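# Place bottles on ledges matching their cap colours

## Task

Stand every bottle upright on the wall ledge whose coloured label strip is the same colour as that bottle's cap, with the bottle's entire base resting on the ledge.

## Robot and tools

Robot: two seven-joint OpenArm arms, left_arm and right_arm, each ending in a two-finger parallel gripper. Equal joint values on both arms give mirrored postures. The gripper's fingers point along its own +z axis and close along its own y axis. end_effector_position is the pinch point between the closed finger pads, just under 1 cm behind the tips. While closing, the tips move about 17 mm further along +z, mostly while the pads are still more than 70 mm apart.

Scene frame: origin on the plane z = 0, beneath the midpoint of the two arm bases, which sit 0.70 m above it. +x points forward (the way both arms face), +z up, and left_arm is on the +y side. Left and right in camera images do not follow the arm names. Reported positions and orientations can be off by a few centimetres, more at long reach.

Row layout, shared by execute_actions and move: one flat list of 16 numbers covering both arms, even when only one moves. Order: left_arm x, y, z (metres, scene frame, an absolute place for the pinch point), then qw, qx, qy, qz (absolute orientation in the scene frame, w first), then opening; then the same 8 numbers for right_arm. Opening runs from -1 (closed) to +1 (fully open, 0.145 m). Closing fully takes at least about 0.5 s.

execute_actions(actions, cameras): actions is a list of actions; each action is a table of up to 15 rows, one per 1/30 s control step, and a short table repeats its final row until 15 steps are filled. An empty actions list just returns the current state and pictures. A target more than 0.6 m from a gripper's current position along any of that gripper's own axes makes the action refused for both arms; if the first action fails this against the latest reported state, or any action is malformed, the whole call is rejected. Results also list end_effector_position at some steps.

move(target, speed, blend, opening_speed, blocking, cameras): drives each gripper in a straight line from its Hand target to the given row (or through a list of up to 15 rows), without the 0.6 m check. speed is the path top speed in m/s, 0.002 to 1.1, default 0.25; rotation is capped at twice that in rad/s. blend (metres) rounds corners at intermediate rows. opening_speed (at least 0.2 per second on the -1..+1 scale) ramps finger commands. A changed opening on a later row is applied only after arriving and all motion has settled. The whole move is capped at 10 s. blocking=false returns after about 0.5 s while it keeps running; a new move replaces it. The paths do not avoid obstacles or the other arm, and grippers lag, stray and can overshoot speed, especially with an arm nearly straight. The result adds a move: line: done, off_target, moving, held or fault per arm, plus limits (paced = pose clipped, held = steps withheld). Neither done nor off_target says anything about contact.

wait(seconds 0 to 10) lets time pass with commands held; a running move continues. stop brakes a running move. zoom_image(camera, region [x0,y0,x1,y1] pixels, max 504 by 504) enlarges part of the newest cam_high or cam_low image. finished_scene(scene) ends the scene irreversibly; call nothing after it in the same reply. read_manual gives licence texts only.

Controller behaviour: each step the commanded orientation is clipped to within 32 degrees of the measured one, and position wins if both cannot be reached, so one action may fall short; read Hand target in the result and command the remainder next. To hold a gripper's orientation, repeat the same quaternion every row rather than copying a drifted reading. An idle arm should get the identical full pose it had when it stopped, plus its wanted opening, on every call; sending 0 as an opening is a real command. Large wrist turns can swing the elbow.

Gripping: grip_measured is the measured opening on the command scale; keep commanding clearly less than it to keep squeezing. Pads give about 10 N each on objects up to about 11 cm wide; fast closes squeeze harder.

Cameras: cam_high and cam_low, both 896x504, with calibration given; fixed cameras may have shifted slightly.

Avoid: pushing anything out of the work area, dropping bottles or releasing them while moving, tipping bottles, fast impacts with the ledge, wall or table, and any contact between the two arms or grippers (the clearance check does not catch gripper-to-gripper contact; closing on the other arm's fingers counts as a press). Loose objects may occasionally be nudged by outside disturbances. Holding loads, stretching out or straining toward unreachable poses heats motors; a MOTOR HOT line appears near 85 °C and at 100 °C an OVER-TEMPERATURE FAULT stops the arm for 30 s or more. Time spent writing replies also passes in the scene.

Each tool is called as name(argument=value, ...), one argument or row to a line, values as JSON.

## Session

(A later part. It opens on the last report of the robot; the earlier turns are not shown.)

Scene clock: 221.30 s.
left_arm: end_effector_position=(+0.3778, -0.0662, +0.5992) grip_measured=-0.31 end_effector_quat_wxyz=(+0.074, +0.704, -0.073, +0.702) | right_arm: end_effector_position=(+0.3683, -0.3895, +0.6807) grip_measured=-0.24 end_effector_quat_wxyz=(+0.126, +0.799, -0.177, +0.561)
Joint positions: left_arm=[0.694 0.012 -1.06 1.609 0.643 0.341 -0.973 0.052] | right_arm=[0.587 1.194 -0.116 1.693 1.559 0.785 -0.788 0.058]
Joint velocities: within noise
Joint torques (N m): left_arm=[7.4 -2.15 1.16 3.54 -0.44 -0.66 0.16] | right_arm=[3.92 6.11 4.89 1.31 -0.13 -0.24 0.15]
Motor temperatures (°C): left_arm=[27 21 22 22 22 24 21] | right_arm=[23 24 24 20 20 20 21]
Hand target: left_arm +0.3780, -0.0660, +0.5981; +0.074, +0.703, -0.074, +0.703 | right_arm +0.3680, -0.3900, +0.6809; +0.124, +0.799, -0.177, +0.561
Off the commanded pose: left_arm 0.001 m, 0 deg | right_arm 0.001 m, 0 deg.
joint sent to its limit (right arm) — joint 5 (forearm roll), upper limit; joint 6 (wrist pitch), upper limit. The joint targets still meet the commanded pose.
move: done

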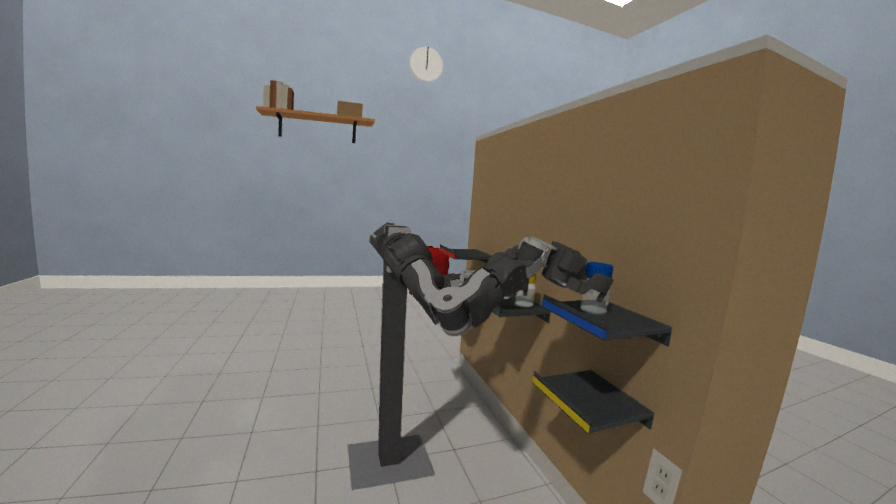

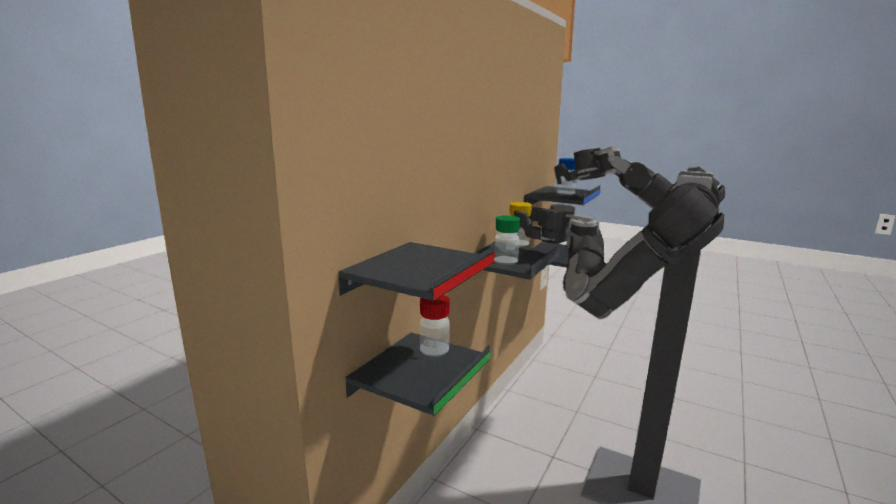

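move(
  target=[0.378,-0.066,0.592,0.0739,0.7032,-0.0739,0.7032,-0.6,0.368,-0.39,0.674,0.1241,0.7998,-0.1773,0.56,-0.6],
  speed=0.03,
  cameras=[],
)

move(
  target=[0.378,-0.066,0.588,0.0739,0.7032,-0.0739,0.7032,-0.6,0.368,-0.39,0.669,0.1241,0.7998,-0.1773,0.56,-0.6],
  speed=0.03,
)

zoom_image(
  camera="cam_low",
  region=[480, 140, 620, 280],
)

zoom_image(
  camera="cam_high",
  region=[480, 220, 680, 360],
)

Scene clock: 233.93 s.
left_arm: end_effector_position=(+0.3777, -0.0663, +0.5934) grip_measured=-0.31 end_effector_quat_wxyz=(+0.075, +0.704, -0.074, +0.702) | right_arm: end_effector_position=(+0.3679, -0.3902, +0.6804) grip_measured=-0.24 end_effector_quat_wxyz=(+0.126, +0.793, -0.178, +0.569)
Joint positions: left_arm=[0.691 0.02 -1.076 1.597 0.643 0.314 -0.973 0.052] | right_arm=[0.557 1.207 -0.108 1.701 1.552 0.746 -0.774 0.058]
Joint velocities: within noise
Joint torques (N m): left_arm=[7.29 -2.12 1.18 3.54 -0.44 -0.67 0.16] | right_arm=[2.62 5.76 3.29 0.64 0.06 -0.1 0.07]
Motor temperatures (°C): left_arm=[27 21 22 22 22 24 21] | right_arm=[22 24 24 20 20 20 21]
Hand target: left_arm +0.3779, -0.0661, +0.5920; +0.074, +0.703, -0.074, +0.703 | right_arm +0.3680, -0.3900, +0.6740; +0.124, +0.800, -0.177, +0.560
Off the commanded pose: left_arm 0.001 m, 0 deg | right_arm 0.006 m, 1 deg.
move: off_target (right_arm)
No camera images: "cameras" was empty.

Scene clock: 234.67 s.
left_arm: end_effector_position=(+0.3778, -0.0664, +0.5895) grip_measured=-0.31 end_effector_quat_wxyz=(+0.075, +0.704, -0.074, +0.702) | right_arm: end_effector_position=(+0.3678, -0.3916, +0.6792) grip_measured=-0.24 end_effector_quat_wxyz=(+0.128, +0.788, -0.180, +0.574)
Joint positions: left_arm=[0.689 0.024 -1.087 1.588 0.643 0.296 -0.973 0.052] | right_arm=[0.533 1.217 -0.106 1.704 1.543 0.712 -0.766 0.058]
Joint velocities: within noise
Joint torques (N m): left_arm=[7.19 -2.1 1.18 3.52 -0.45 -0.7 0.15] | right_arm=[2.07 5.18 2.63 0.58 0.26 0.12 0.06]
Motor temperatures (°C): left_arm=[27 21 22 22 22 24 21] | right_arm=[22 24 24 20 20 20 21]
Hand target: left_arm +0.3779, -0.0660, +0.5880; +0.074, +0.703, -0.074, +0.703 | right_arm +0.3680, -0.3900, +0.6691; +0.124, +0.800, -0.177, +0.560
Off the commanded pose: left_arm 0.002 m, 0 deg | right_arm 0.010 m, 2 deg.
move: off_target (right_arm)

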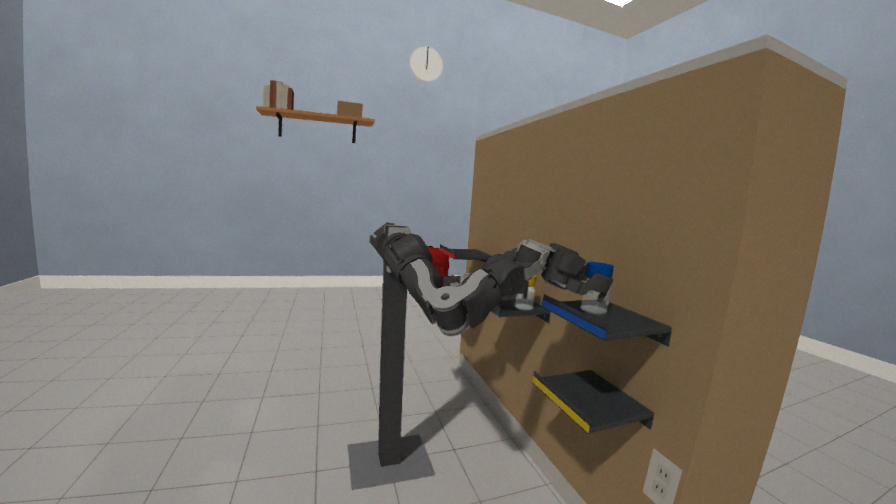

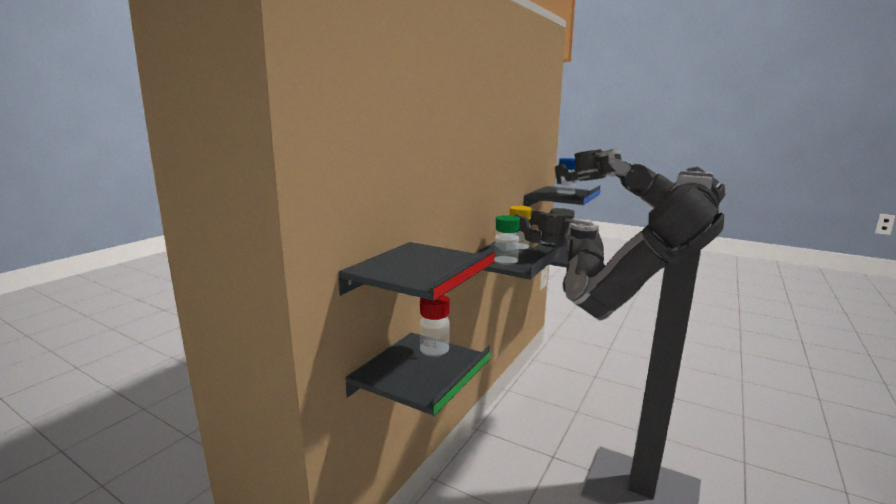

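Scaled by 3.600 from the camera's 896x504 image, which has a finer 1280x720 frame.

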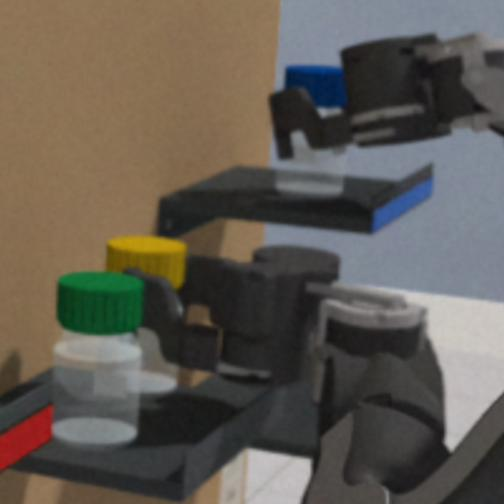

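Scaled by 2.520 from the camera's 896x504 image, which has a finer 1280x720 frame.

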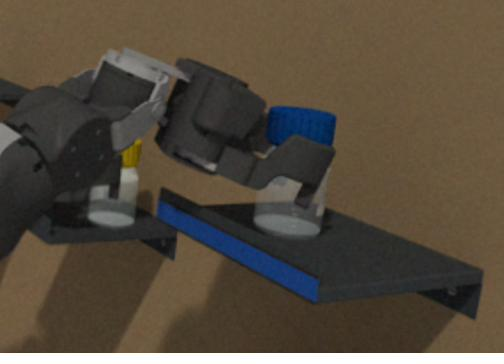

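move(
  target=[
    [0.378,-0.066,0.583,0.0739,0.7032,-0.0739,0.7032,-0.6,0.368,-0.39,0.679,0.128,0.788,-0.18,0.574,-0.6],
    [0.378,-0.066,0.578,0.0739,0.7032,-0.0739,0.7032,-0.6,0.368,-0.39,0.679,0.128,0.788,-0.18,0.574,0.6],
  ],
  speed=0.03,
  opening_speed=0.8,
)

zoom_image(
  camera="cam_low",
  region=[480, 140, 620, 280],
)

zoom_image(
  camera="cam_high",
  region=[480, 220, 680, 360],
)

Scene clock: 246.53 s.
left_arm: end_effector_position=(+0.3779, -0.0662, +0.5880) grip_measured=-0.31 end_effector_quat_wxyz=(+0.077, +0.693, -0.069, +0.714) | right_arm: end_effector_position=(+0.3679, -0.3905, +0.6809) grip_measured=+0.60 end_effector_quat_wxyz=(+0.128, +0.786, -0.180, +0.577)
Joint positions: left_arm=[0.681 0.028 -1.101 1.57 0.614 0.244 -0.968 0.052] | right_arm=[0.536 1.216 -0.106 1.709 1.544 0.709 -0.77 0.119]
Joint velocities: within noise
Joint torques (N m): left_arm=[5.18 -1.65 1.13 2.51 0.05 -0.19 0.26] | right_arm=[4.44 5.31 3.23 1.43 -0.13 -0.2 -0.13]
Motor temperatures (°C): left_arm=[26 21 22 22 22 24 21] | right_arm=[22 24 24 20 20 20 21]
Hand target: left_arm +0.3779, -0.0659, +0.5781; +0.074, +0.703, -0.074, +0.703 | right_arm +0.3680, -0.3901, +0.6791; +0.128, +0.788, -0.180, +0.574
Off the commanded pose: left_arm 0.010 m, 2 deg | right_arm 0.002 m, 0 deg.
move: off_target (left_arm)

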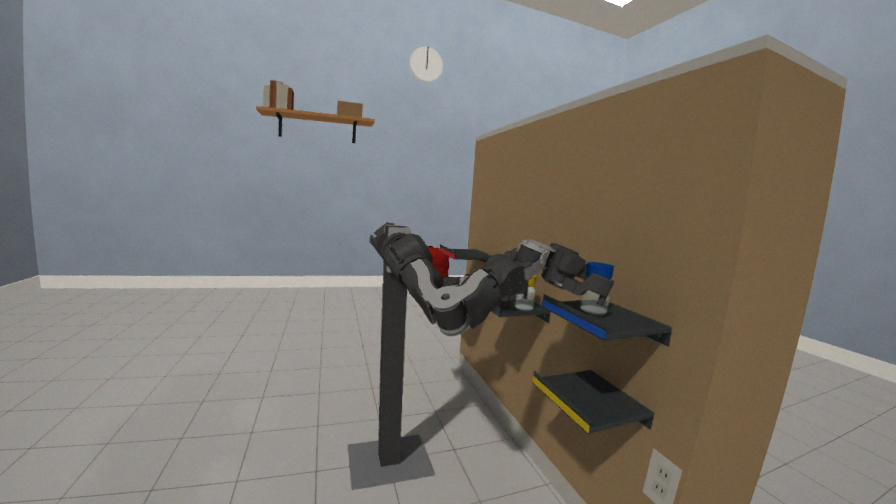

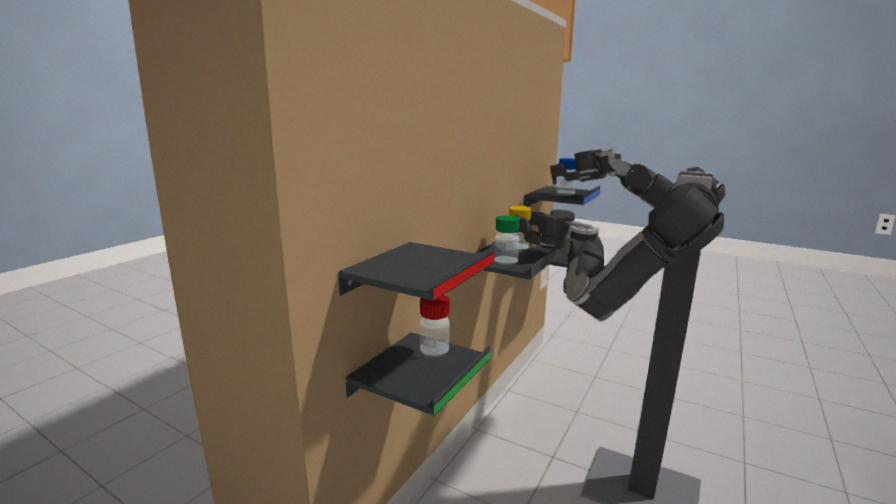

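Scaled by 3.600 from the camera's 896x504 image, which has a finer 1280x720 frame.

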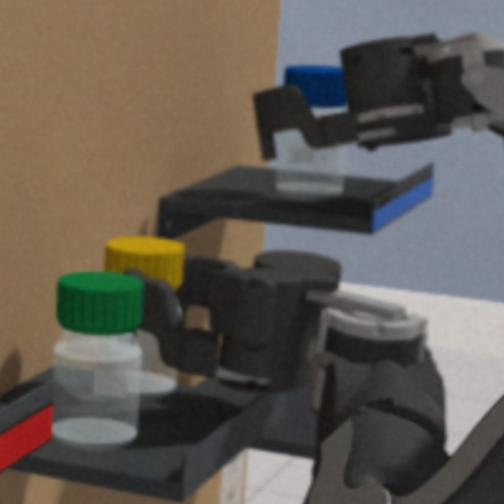

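Scaled by 2.520 from the camera's 896x504 image, which has a finer 1280x720 frame.

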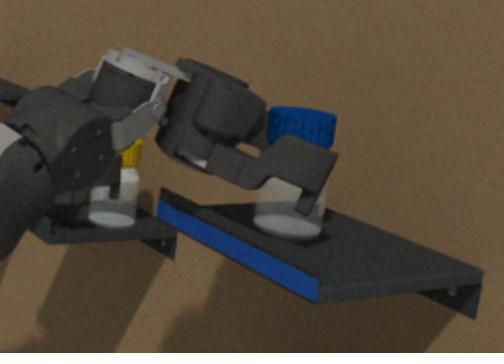

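move(
  target=[
    [0.378,-0.066,0.588,0.0739,0.7032,-0.0739,0.7032,0.2,0.368,-0.39,0.681,0.128,0.788,-0.18,0.574,0.7],
    [0.363,-0.062,0.588,0.0739,0.7032,-0.0739,0.7032,0.2,0.335,-0.375,0.685,0.128,0.788,-0.18,0.574,0.7],
    [0.275,-0.04,0.61,0.0739,0.7032,-0.0739,0.7032,0.2,0.265,-0.32,0.70,0.128,0.788,-0.18,0.574,0.7],
  ],
  speed=[0.05,0.1,0.2],
  blend=[0,0.01,0],
  opening_speed=0.8,
)

zoom_image(
  camera="cam_low",
  region=[480, 140, 620, 280],
)

zoom_image(
  camera="cam_high",
  region=[480, 220, 680, 360],
)

Scene clock: 259.13 s.
left_arm: end_effector_position=(+0.2743, -0.0415, +0.6117) grip_measured=+0.20 end_effector_quat_wxyz=(+0.079, +0.702, -0.074, +0.704) | right_arm: end_effector_position=(+0.2658, -0.3192, +0.6994) grip_measured=+0.70 end_effector_quat_wxyz=(+0.146, +0.729, -0.148, +0.652)
Joint positions: left_arm=[0.443 0.108 -1.2 2.113 0.531 0.538 -1.238 0.09] | right_arm=[-0.195 0.981 0.685 2.413 1.559 0.785 -1.025 0.125]
Joint velocities: within noise
Joint torques (N m): left_arm=[4.18 -1.89 1.16 3.56 -0.32 -0.19 -0.04] | right_arm=[1.62 5.08 3.22 1.11 -0.23 -0.16 -0.17]
Motor temperatures (°C): left_arm=[25 21 23 22 22 24 21] | right_arm=[22 24 23 20 20 20 21]
Hand target: left_arm +0.2750, -0.0400, +0.6099; +0.074, +0.703, -0.074, +0.703 | right_arm +0.2651, -0.3201, +0.6997; +0.148, +0.729, -0.149, +0.651
Off the commanded pose: left_arm 0.002 m, 1 deg | right_arm 0.001 m, 12 deg.
joint sent to its limit (right arm) — joint 5 (forearm roll), upper limit; joint 6 (wrist pitch), upper limit. The joint targets are off in orientation, not in position.
move: off_target (right_arm)

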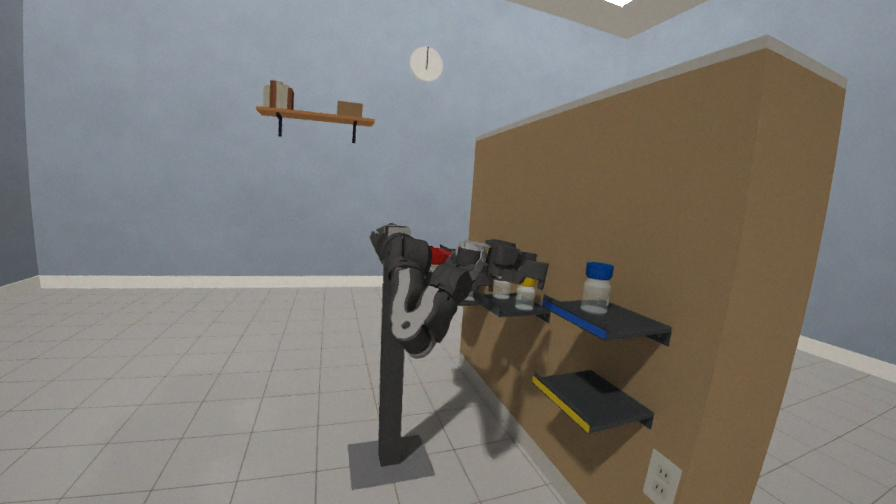

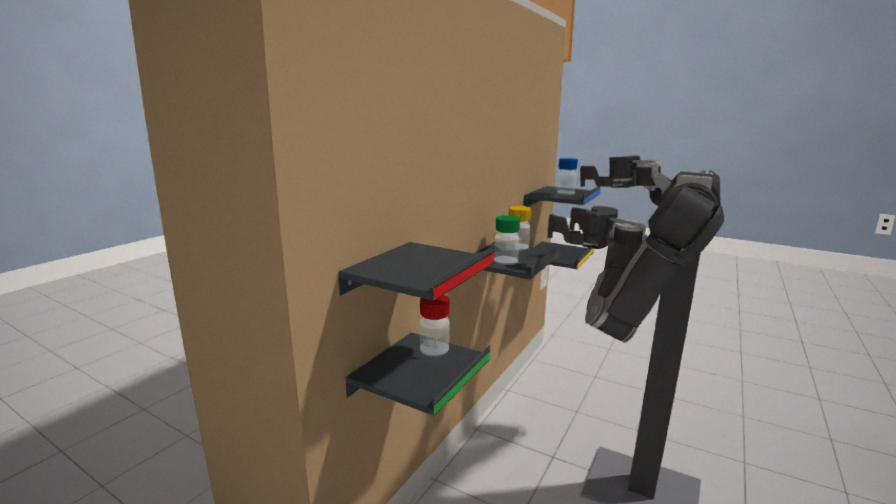

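Scaled by 3.600 from the camera's 896x504 image, which has a finer 1280x720 frame.

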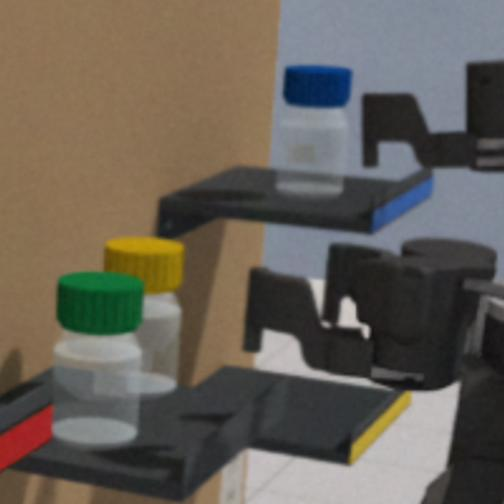

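Scaled by 2.520 from the camera's 896x504 image, which has a finer 1280x720 frame.

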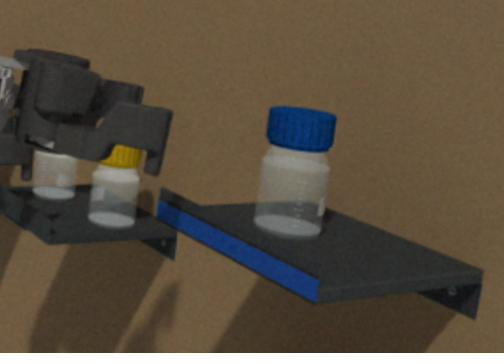

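move(
  target=[
    [0.235,0.06,0.57,0,0.766,0,0.6428,0.7,0.24,-0.24,0.66,0,0.7934,0,0.6088,0.2],
    [0.25,0.25,0.495,-0.1391,0.7479,0.1658,0.6276,0.7,0.24,-0.12,0.63,0,0.7934,0,0.6088,0.2],
    [0.285,0.275,0.487,-0.1391,0.7479,0.1658,0.6276,0.7,0.28,-0.067,0.592,0,0.7934,0,0.6088,0.2],
  ],
  speed=0.3,
  blend=0.03,
)

zoom_image(
  camera="cam_low",
  region=[400, 190, 640, 370],
)

zoom_image(
  camera="cam_high",
  region=[440, 220, 640, 360],
)

Scene clock: 277.73 s.
left_arm: end_effector_position=(+0.2850, +0.2749, +0.4885) grip_measured=+0.70 end_effector_quat_wxyz=(-0.140, +0.747, +0.166, +0.629) | right_arm: end_effector_position=(+0.2797, -0.0660, +0.5925) grip_measured=+0.20 end_effector_quat_wxyz=(-0.004, +0.793, +0.000, +0.610)
Joint positions: left_arm=[-0.152 1.011 -0.565 2.008 0.875 -0.23 -1.099 0.125] | right_arm=[0.273 0.295 -0.827 2.38 0.877 0.78 -1.386 0.09]
Joint velocities: within noise
Joint torques (N m): left_arm=[3.13 4.31 1.73 3.07 -0.27 -0.41 0.24] | right_arm=[2.89 -0.7 1.42 2.61 -0.33 0.08 -0.15]
Motor temperatures (°C): left_arm=[24 21 23 22 22 24 21] | right_arm=[22 24 23 19 20 20 21]
Hand target: left_arm +0.2850, +0.2749, +0.4871; -0.139, +0.748, +0.166, +0.628 | right_arm +0.2800, -0.0670, +0.5920; +0.000, +0.793, +0.000, +0.609
Off the commanded pose: left_arm 0.001 m, 0 deg | right_arm 0.001 m, 0 deg.
move: done; limits=paced

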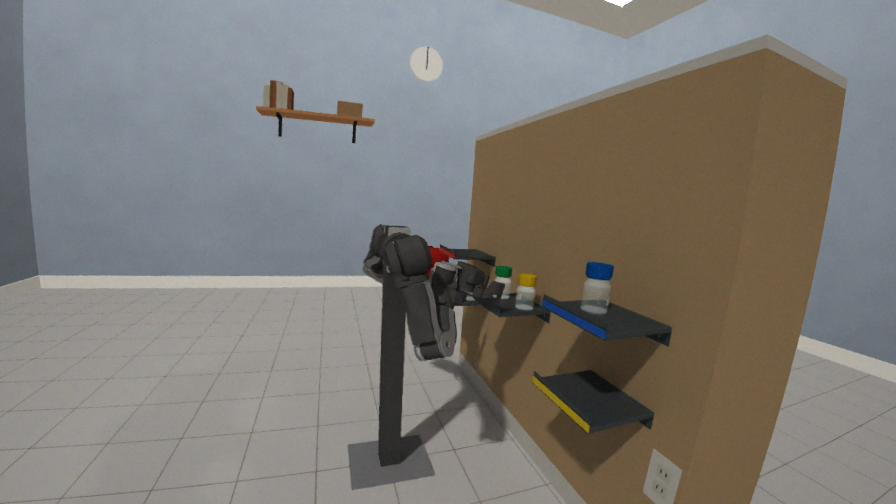

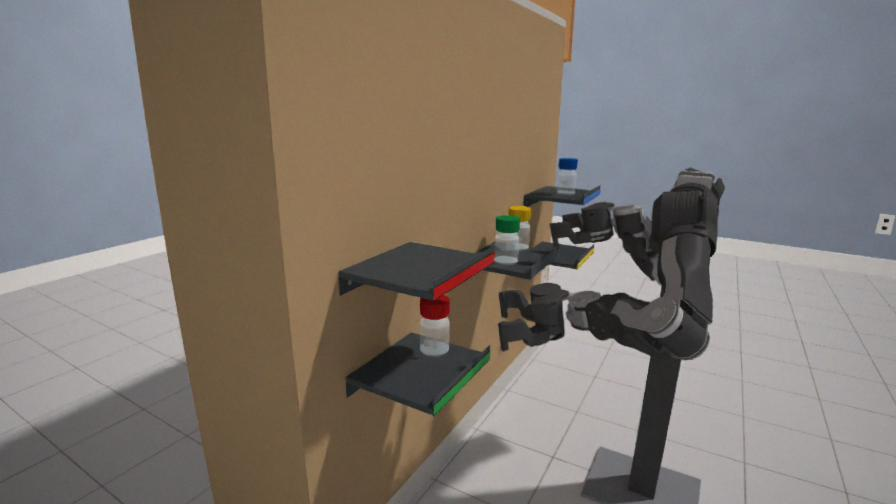

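Scaled by 2.100 from the camera's 896x504 image, which has a finer 1280x720 frame.

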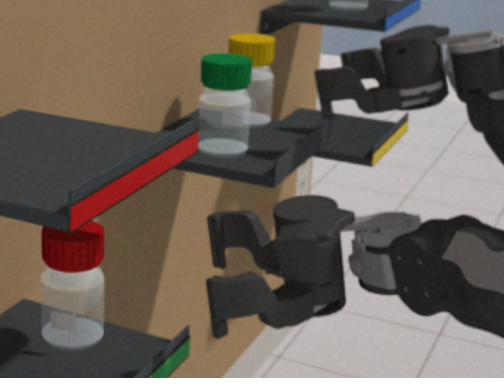

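Scaled by 2.520 from the camera's 896x504 image, which has a finer 1280x720 frame.

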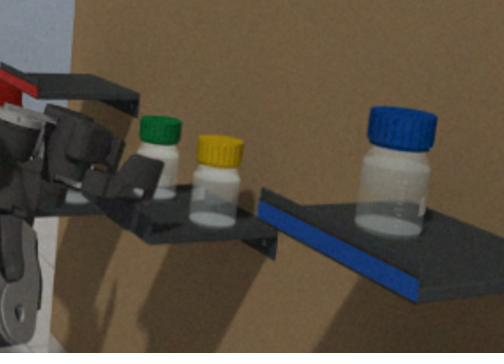

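move(
  target=[0.36,0.309,0.486,-0.1391,0.7479,0.1658,0.6276,0.9,0.345,-0.067,0.59,0,0.7934,0,0.6088,0.2],
  speed=0.12,
)

zoom_image(
  camera="cam_low",
  region=[400, 190, 640, 370],
)

zoom_image(
  camera="cam_high",
  region=[440, 240, 580, 340],
)

Scene clock: 289.30 s.
left_arm: end_effector_position=(+0.3604, +0.3106, +0.4896) grip_measured=+0.90 end_effector_quat_wxyz=(-0.141, +0.744, +0.168, +0.631) | right_arm: end_effector_position=(+0.3448, -0.0673, +0.5901) grip_measured=+0.20 end_effector_quat_wxyz=(+0.003, +0.793, +0.001, +0.609)
Joint positions: left_arm=[0.186 0.93 -0.598 1.661 1.018 -0.134 -0.851 0.139] | right_arm=[0.47 0.299 -0.736 2.103 0.949 0.726 -1.214 0.09]
Joint velocities: within noise
Joint torques (N m): left_arm=[5.29 4.05 1.74 2.71 -0.18 -0.36 0.25] | right_arm=[4.34 -0.33 2.35 3.03 -0.26 -0.27 0.2]
Motor temperatures (°C): left_arm=[24 21 23 22 22 24 21] | right_arm=[22 23 23 20 20 20 21]
Hand target: left_arm +0.3600, +0.3090, +0.4861; -0.139, +0.748, +0.166, +0.628 | right_arm +0.3450, -0.0670, +0.5900; +0.000, +0.793, +0.000, +0.609
Off the commanded pose: left_arm 0.004 m, 1 deg | right_arm 0.000 m, 0 deg.
move: off_target (left_arm)

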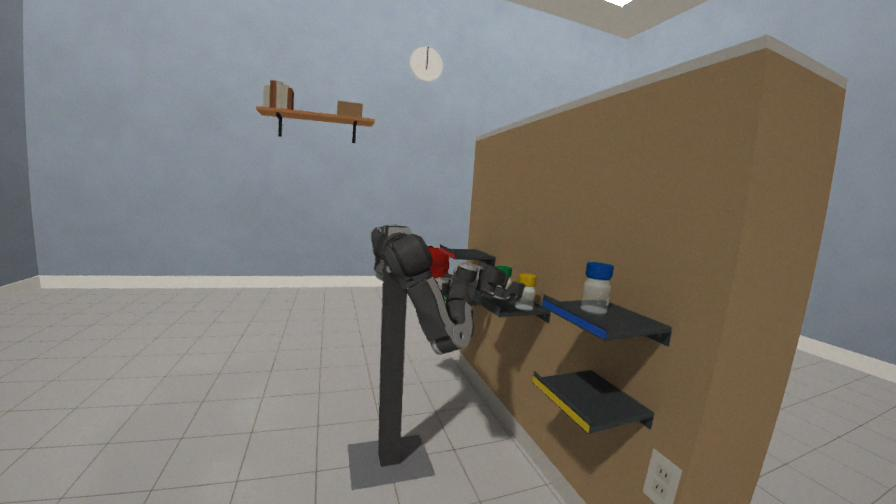

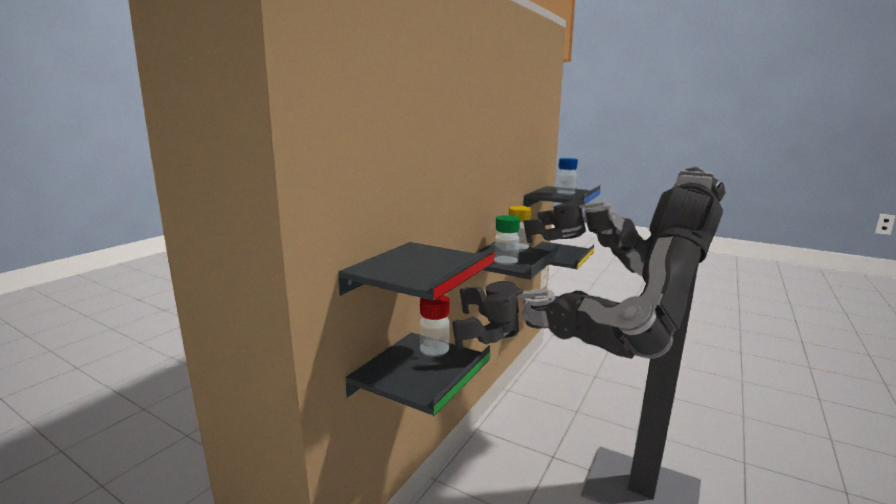

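Scaled by 2.100 from the camera's 896x504 image, which has a finer 1280x720 frame.

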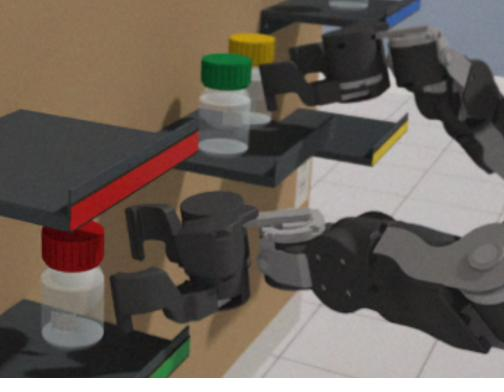

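Scaled by 3.600 from the camera's 896x504 image, which has a finer 1280x720 frame.

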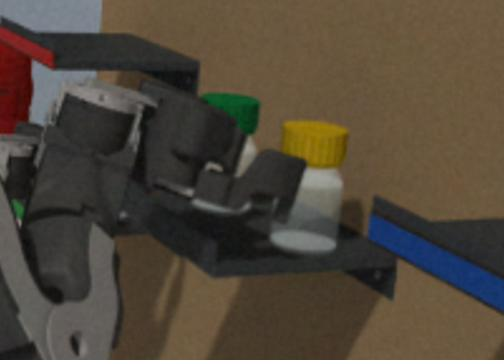

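move(
  target=[0.385,0.32,0.483,-0.1391,0.7479,0.1658,0.6276,0.9,0.383,-0.067,0.588,0,0.7934,0,0.6088,0.2],
  speed=0.1,
)

zoom_image(
  camera="cam_low",
  region=[400, 190, 640, 370],
)

zoom_image(
  camera="cam_high",
  region=[440, 240, 580, 340],
)

Scene clock: 300.23 s.
left_arm: end_effector_position=(+0.3851, +0.3218, +0.4865) grip_measured=+0.90 end_effector_quat_wxyz=(-0.141, +0.744, +0.168, +0.631) | right_arm: end_effector_position=(+0.3828, -0.0676, +0.5878) grip_measured=+0.20 end_effector_quat_wxyz=(+0.004, +0.793, +0.001, +0.609)
Joint positions: left_arm=[0.296 0.877 -0.618 1.509 1.025 -0.11 -0.76 0.139] | right_arm=[0.585 0.297 -0.731 1.918 0.959 0.671 -1.101 0.09]
Joint velocities: within noise
Joint torques (N m): left_arm=[6.26 3.78 1.8 2.56 -0.16 -0.39 0.23] | right_arm=[5.29 -0.51 2.69 3.06 -0.26 -0.27 0.19]
Motor temperatures (°C): left_arm=[24 22 23 22 22 24 21] | right_arm=[22 23 23 20 20 20 21]
Hand target: left_arm +0.3849, +0.3200, +0.4829; -0.139, +0.748, +0.166, +0.627 | right_arm +0.3830, -0.0670, +0.5880; +0.000, +0.793, +0.000, +0.609
Off the commanded pose: left_arm 0.004 m, 1 deg | right_arm 0.001 m, 0 deg.
move: off_target (left_arm)

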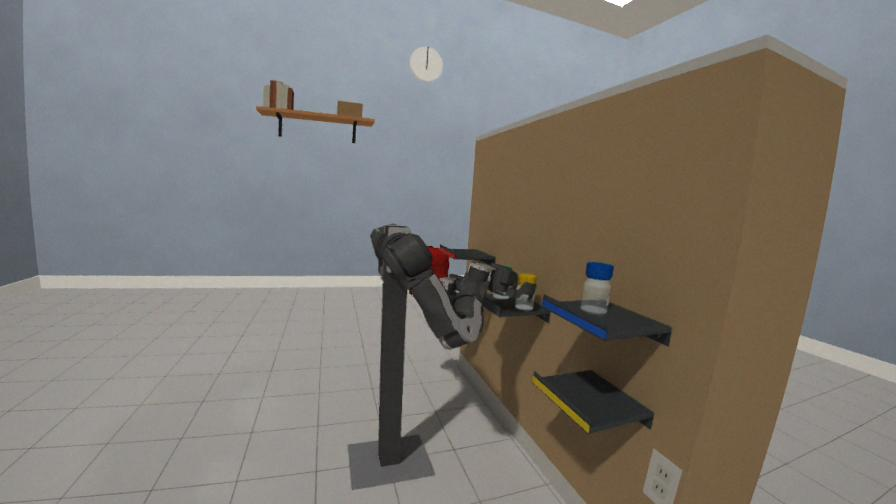

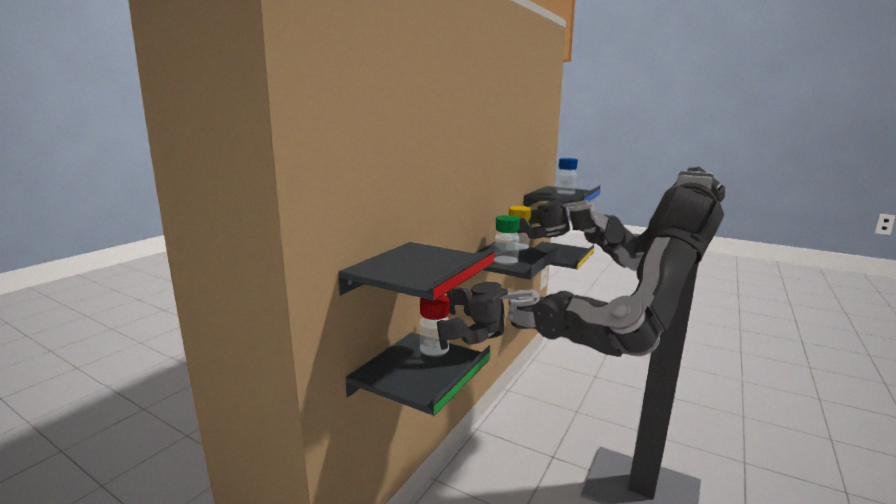

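Scaled by 2.100 from the camera's 896x504 image, which has a finer 1280x720 frame.

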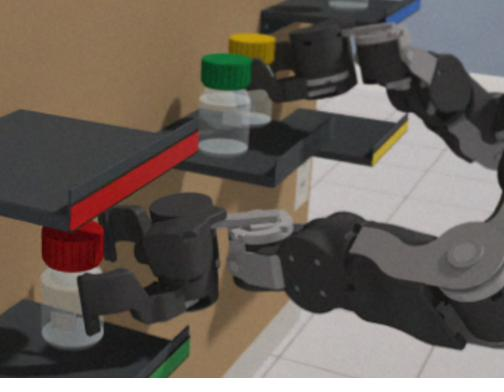

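Scaled by 3.600 from the camera's 896x504 image, which has a finer 1280x720 frame.

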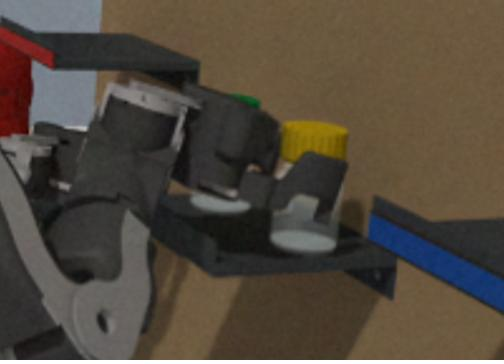

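move(
  target=[0.381,0.318,0.483,-0.1391,0.7479,0.1658,0.6276,-0.6,0.38,-0.067,0.588,0,0.7934,0,0.6088,-0.6],
  speed=0.05,
  opening_speed=0.8,
  cameras=[],
)

move(
  target=[0.381,0.318,0.52,-0.1391,0.7479,0.1658,0.6276,-0.6,0.38,-0.067,0.63,0,0.7934,0,0.6088,-0.6],
  speed=0.1,
)

zoom_image(
  camera="cam_low",
  region=[400, 190, 640, 370],
)

zoom_image(
  camera="cam_high",
  region=[440, 220, 620, 340],
)

Scene clock: 314.47 s.
left_arm: end_effector_position=(+0.3815, +0.3194, +0.4846) grip_measured=-0.37 end_effector_quat_wxyz=(-0.141, +0.746, +0.168, +0.629) | right_arm: end_effector_position=(+0.3805, -0.0671, +0.5881) grip_measured=-0.28 end_effector_quat_wxyz=(+0.001, +0.793, +0.000, +0.609)
Joint positions: left_arm=[0.281 0.88 -0.618 1.527 1.025 -0.11 -0.773 0.048] | right_arm=[0.578 0.298 -0.731 1.93 0.959 0.671 -1.105 0.055]
Joint velocities: within noise
Joint torques (N m): left_arm=[5.58 4.68 2.18 3.74 -0.23 -0.53 0.19] | right_arm=[4.97 -0.44 2.45 3.47 -0.28 -0.17 0.01]
Motor temperatures (°C): left_arm=[25 22 23 22 22 24 21] | right_arm=[23 23 23 20 20 20 21]
Hand target: left_arm +0.3810, +0.3179, +0.4830; -0.139, +0.748, +0.166, +0.628 | right_arm +0.3800, -0.0671, +0.5880; +0.000, +0.793, +0.000, +0.609
Off the commanded pose: left_arm 0.002 m, 0 deg | right_arm 0.001 m, 0 deg.
move: done
No camera images: "cameras" was empty.

Scene clock: 315.33 s.
left_arm: end_effector_position=(+0.3809, +0.3172, +0.5176) grip_measured=-0.37 end_effector_quat_wxyz=(-0.137, +0.751, +0.165, +0.625) | right_arm: end_effector_position=(+0.3802, -0.0664, +0.6296) grip_measured=-0.28 end_effector_quat_wxyz=(-0.004, +0.794, +0.000, +0.608)
Joint positions: left_arm=[0.303 0.956 -0.581 1.656 1.101 -0.006 -0.821 0.048] | right_arm=[0.713 0.271 -0.694 1.975 1.161 0.785 -1.261 0.055]
Joint velocities: within noise
Joint torques (N m): left_arm=[6.53 5.18 3.18 3.75 -0.39 -0.6 -0.04] | right_arm=[5.68 -0.46 1.76 2.7 -0.44 -0.06 -0.13]
Motor temperatures (°C): left_arm=[25 22 23 22 22 24 21] | right_arm=[23 23 23 20 20 20 21]
Hand target: left_arm +0.3810, +0.3180, +0.5201; -0.139, +0.748, +0.166, +0.628 | right_arm +0.3800, -0.0670, +0.6300; +0.000, +0.793, +0.000, +0.609
Off the commanded pose: left_arm 0.003 m, 1 deg | right_arm 0.001 m, 0 deg.
joint sent to its limit (right arm) — joint 6 (wrist pitch), upper limit. The joint targets still meet the commanded pose.
move: done

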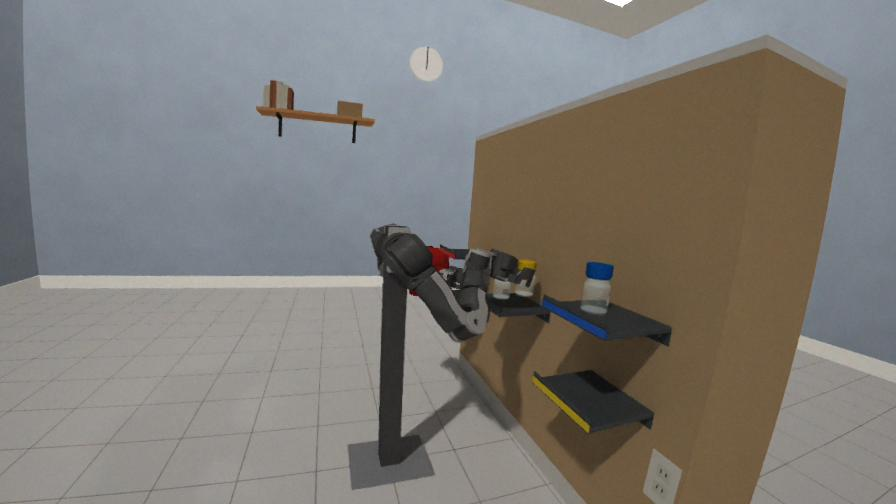

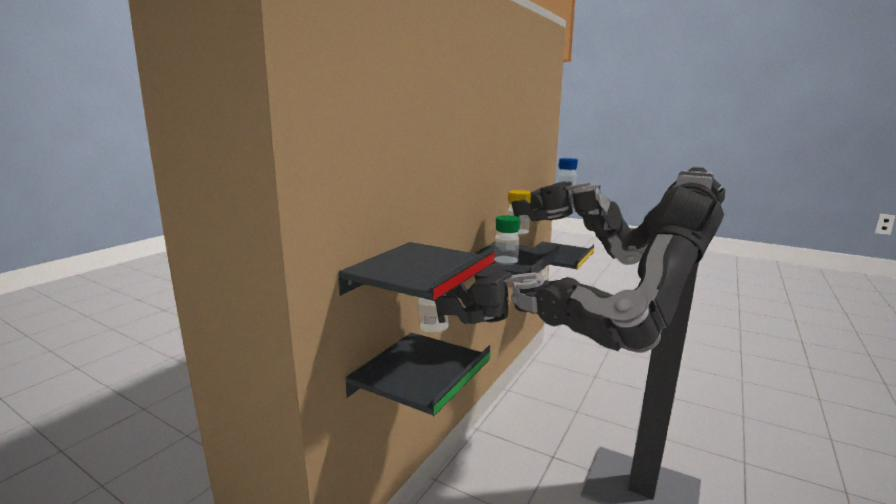

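Scaled by 2.100 from the camera's 896x504 image, which has a finer 1280x720 frame.

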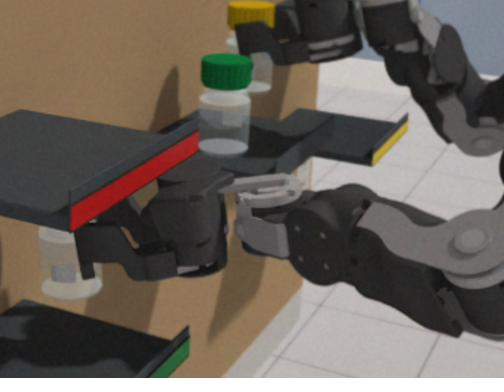

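Scaled by 2.800 from the camera's 896x504 image, which has a finer 1280x720 frame.

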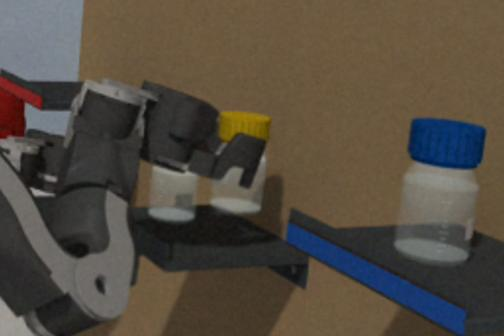

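move(
  target=[
    [0.352,0.235,0.525,-0.1391,0.7479,0.1658,0.6276,-0.6,0.365,-0.2,0.635,0.1317,0.7746,-0.1717,0.5944,-0.6],
    [0.352,0.235,0.735,-0.1391,0.7479,0.1658,0.6276,-0.6,0.355,-0.23,0.52,0.1317,0.7746,-0.1717,0.5944,-0.6],
    [0.375,0.37,0.725,-0.1391,0.7479,0.1658,0.6276,-0.6,0.375,-0.37,0.51,0.1317,0.7746,-0.1717,0.5944,-0.6],
  ],
  speed=0.2,
  blend=0.025,
)

zoom_image(
  camera="cam_low",
  region=[330, 160, 570, 340],
)

zoom_image(
  camera="cam_high",
  region=[470, 260, 680, 440],
)

Scene clock: 348.17 s.
left_arm: end_effector_position=(+0.3744, +0.3708, +0.7240) grip_measured=-0.37 end_effector_quat_wxyz=(-0.141, +0.750, +0.166, +0.624) | right_arm: end_effector_position=(+0.3733, -0.3706, +0.5063) grip_measured=-0.28 end_effector_quat_wxyz=(+0.135, +0.779, -0.171, +0.587)
Joint positions: left_arm=[0.742 1.168 -0.215 1.751 1.497 0.725 -0.84 0.048] | right_arm=[0.173 1.001 -0.347 1.546 1.158 0.1 -0.603 0.055]
Joint velocities: within noise
Joint torques (N m): left_arm=[6.29 4.44 2.82 1.8 -0.36 -0.77 0.23] | right_arm=[4.73 5.84 4.62 2.7 -0.31 -0.67 0.17]
Motor temperatures (°C): left_arm=[26 23 24 22 22 24 21] | right_arm=[24 23 23 20 20 20 21]
Hand target: left_arm +0.3750, +0.3700, +0.7249; -0.139, +0.748, +0.166, +0.628 | right_arm +0.3750, -0.3700, +0.5100; +0.132, +0.775, -0.172, +0.594
Off the commanded pose: left_arm 0.001 m, 1 deg | right_arm 0.004 m, 1 deg.
move: off_target (right_arm)

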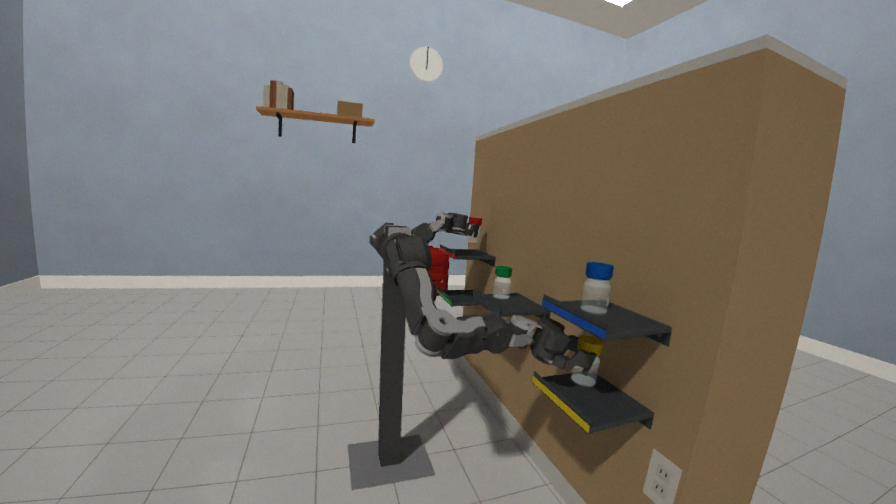

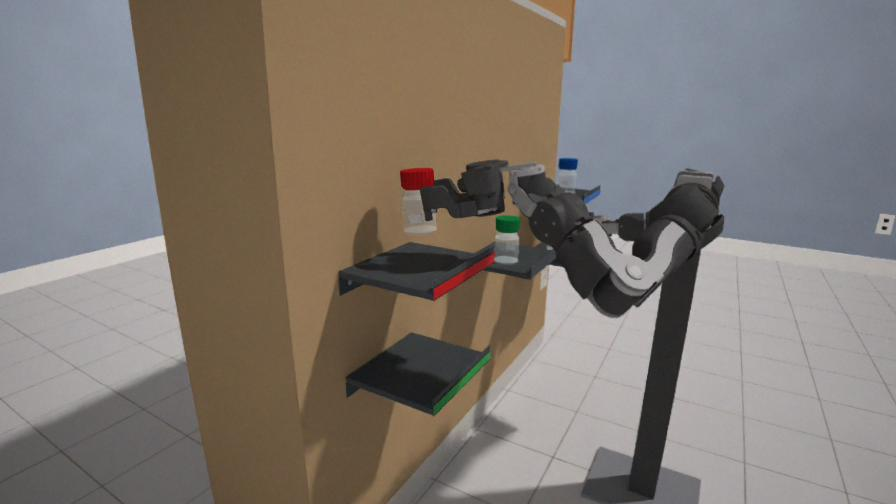

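Scaled by 2.100 from the camera's 896x504 image, which has a finer 1280x720 frame.

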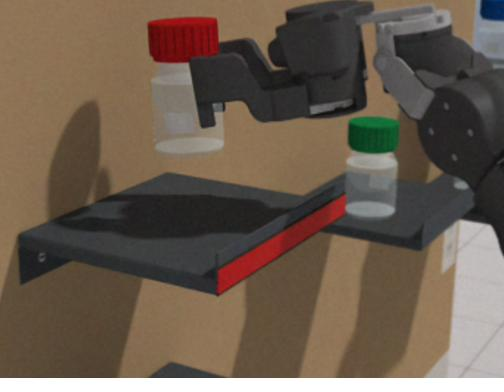

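Scaled by 2.400 from the camera's 896x504 image, which has a finer 1280x720 frame.

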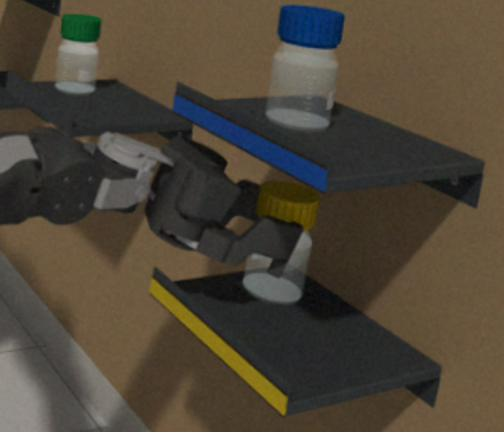

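move(
  target=[
    [0.373,0.368,0.688,-0.1391,0.7479,0.1658,0.6276,-0.6,0.375,-0.37,0.504,0.1317,0.7746,-0.1717,0.5944,-0.6],
    [0.373,0.368,0.676,-0.1391,0.7479,0.1658,0.6276,-0.6,0.375,-0.37,0.492,0.1317,0.7746,-0.1717,0.5944,-0.6],
  ],
  speed=[0.1,0.03],
)

zoom_image(
  camera="cam_low",
  region=[330, 160, 570, 340],
)

zoom_image(
  camera="cam_high",
  region=[470, 260, 680, 440],
)

Scene clock: 362.10 s.
left_arm: end_effector_position=(+0.3729, +0.3686, +0.6781) grip_measured=-0.37 end_effector_quat_wxyz=(-0.140, +0.745, +0.168, +0.630) | right_arm: end_effector_position=(+0.3745, -0.3712, +0.4920) grip_measured=-0.28 end_effector_quat_wxyz=(+0.133, +0.776, -0.174, +0.591)
Joint positions: left_arm=[0.456 1.183 -0.143 1.802 1.42 0.518 -0.79 0.048] | right_arm=[0.169 0.953 -0.352 1.49 1.112 0.061 -0.57 0.055]
Joint velocities: within noise
Joint torques (N m): left_arm=[4.84 6.24 2.86 1.85 -0.18 -0.49 0.24] | right_arm=[3.97 5.63 3.34 2.32 -0.4 -0.65 0.18]
Motor temperatures (°C): left_arm=[26 23 25 22 22 25 21] | right_arm=[23 24 23 20 20 20 21]
Hand target: left_arm +0.3730, +0.3680, +0.6760; -0.139, +0.748, +0.166, +0.628 | right_arm +0.3750, -0.3700, +0.4919; +0.132, +0.775, -0.172, +0.594
Off the commanded pose: left_arm 0.002 m, 0 deg | right_arm 0.001 m, 1 deg.
move: done

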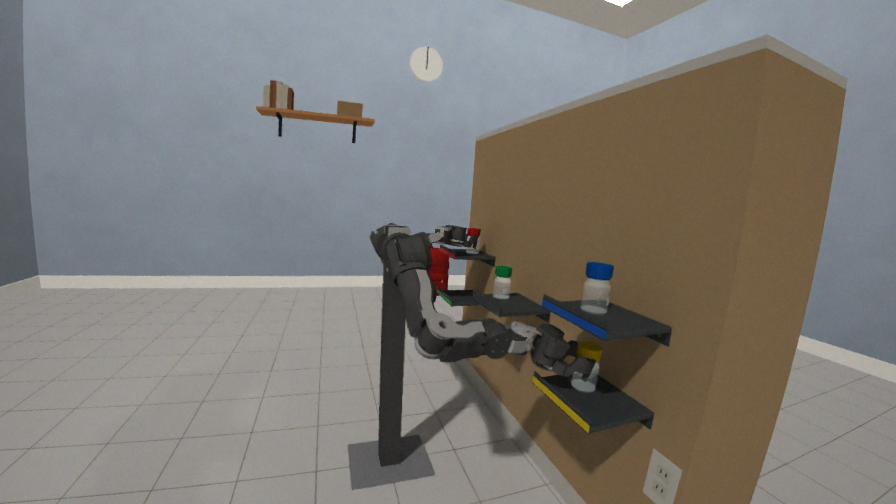

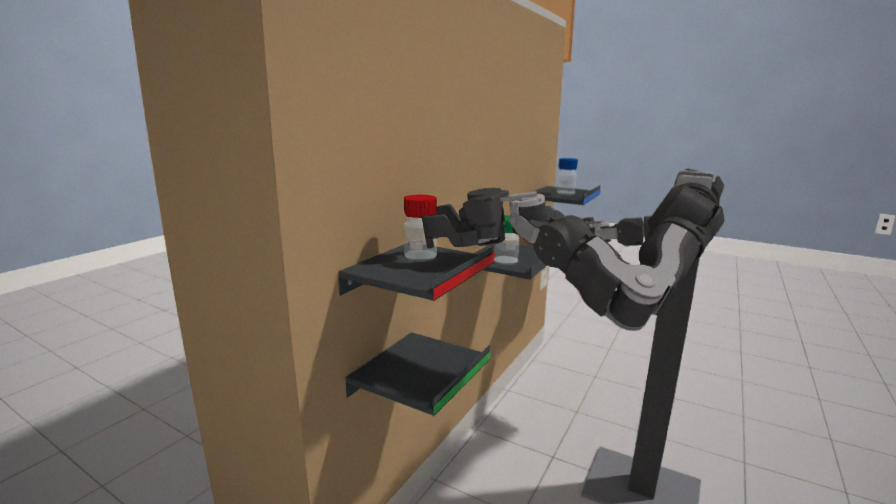

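Scaled by 2.100 from the camera's 896x504 image, which has a finer 1280x720 frame.

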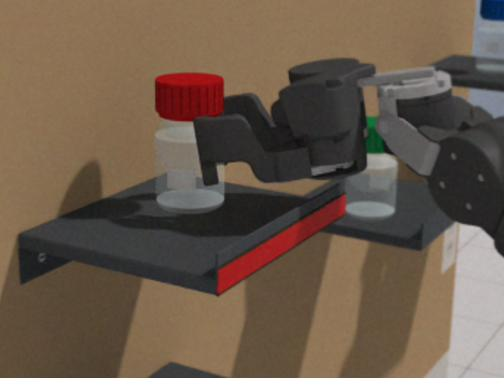

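Scaled by 2.400 from the camera's 896x504 image, which has a finer 1280x720 frame.

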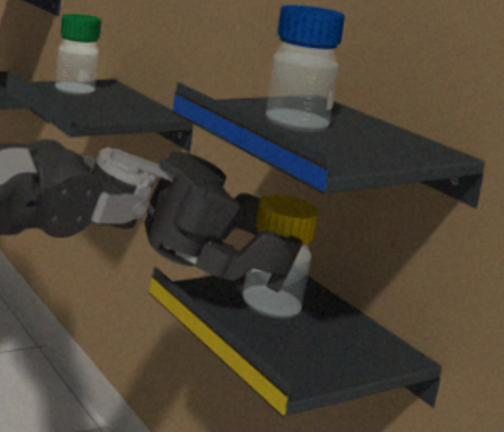

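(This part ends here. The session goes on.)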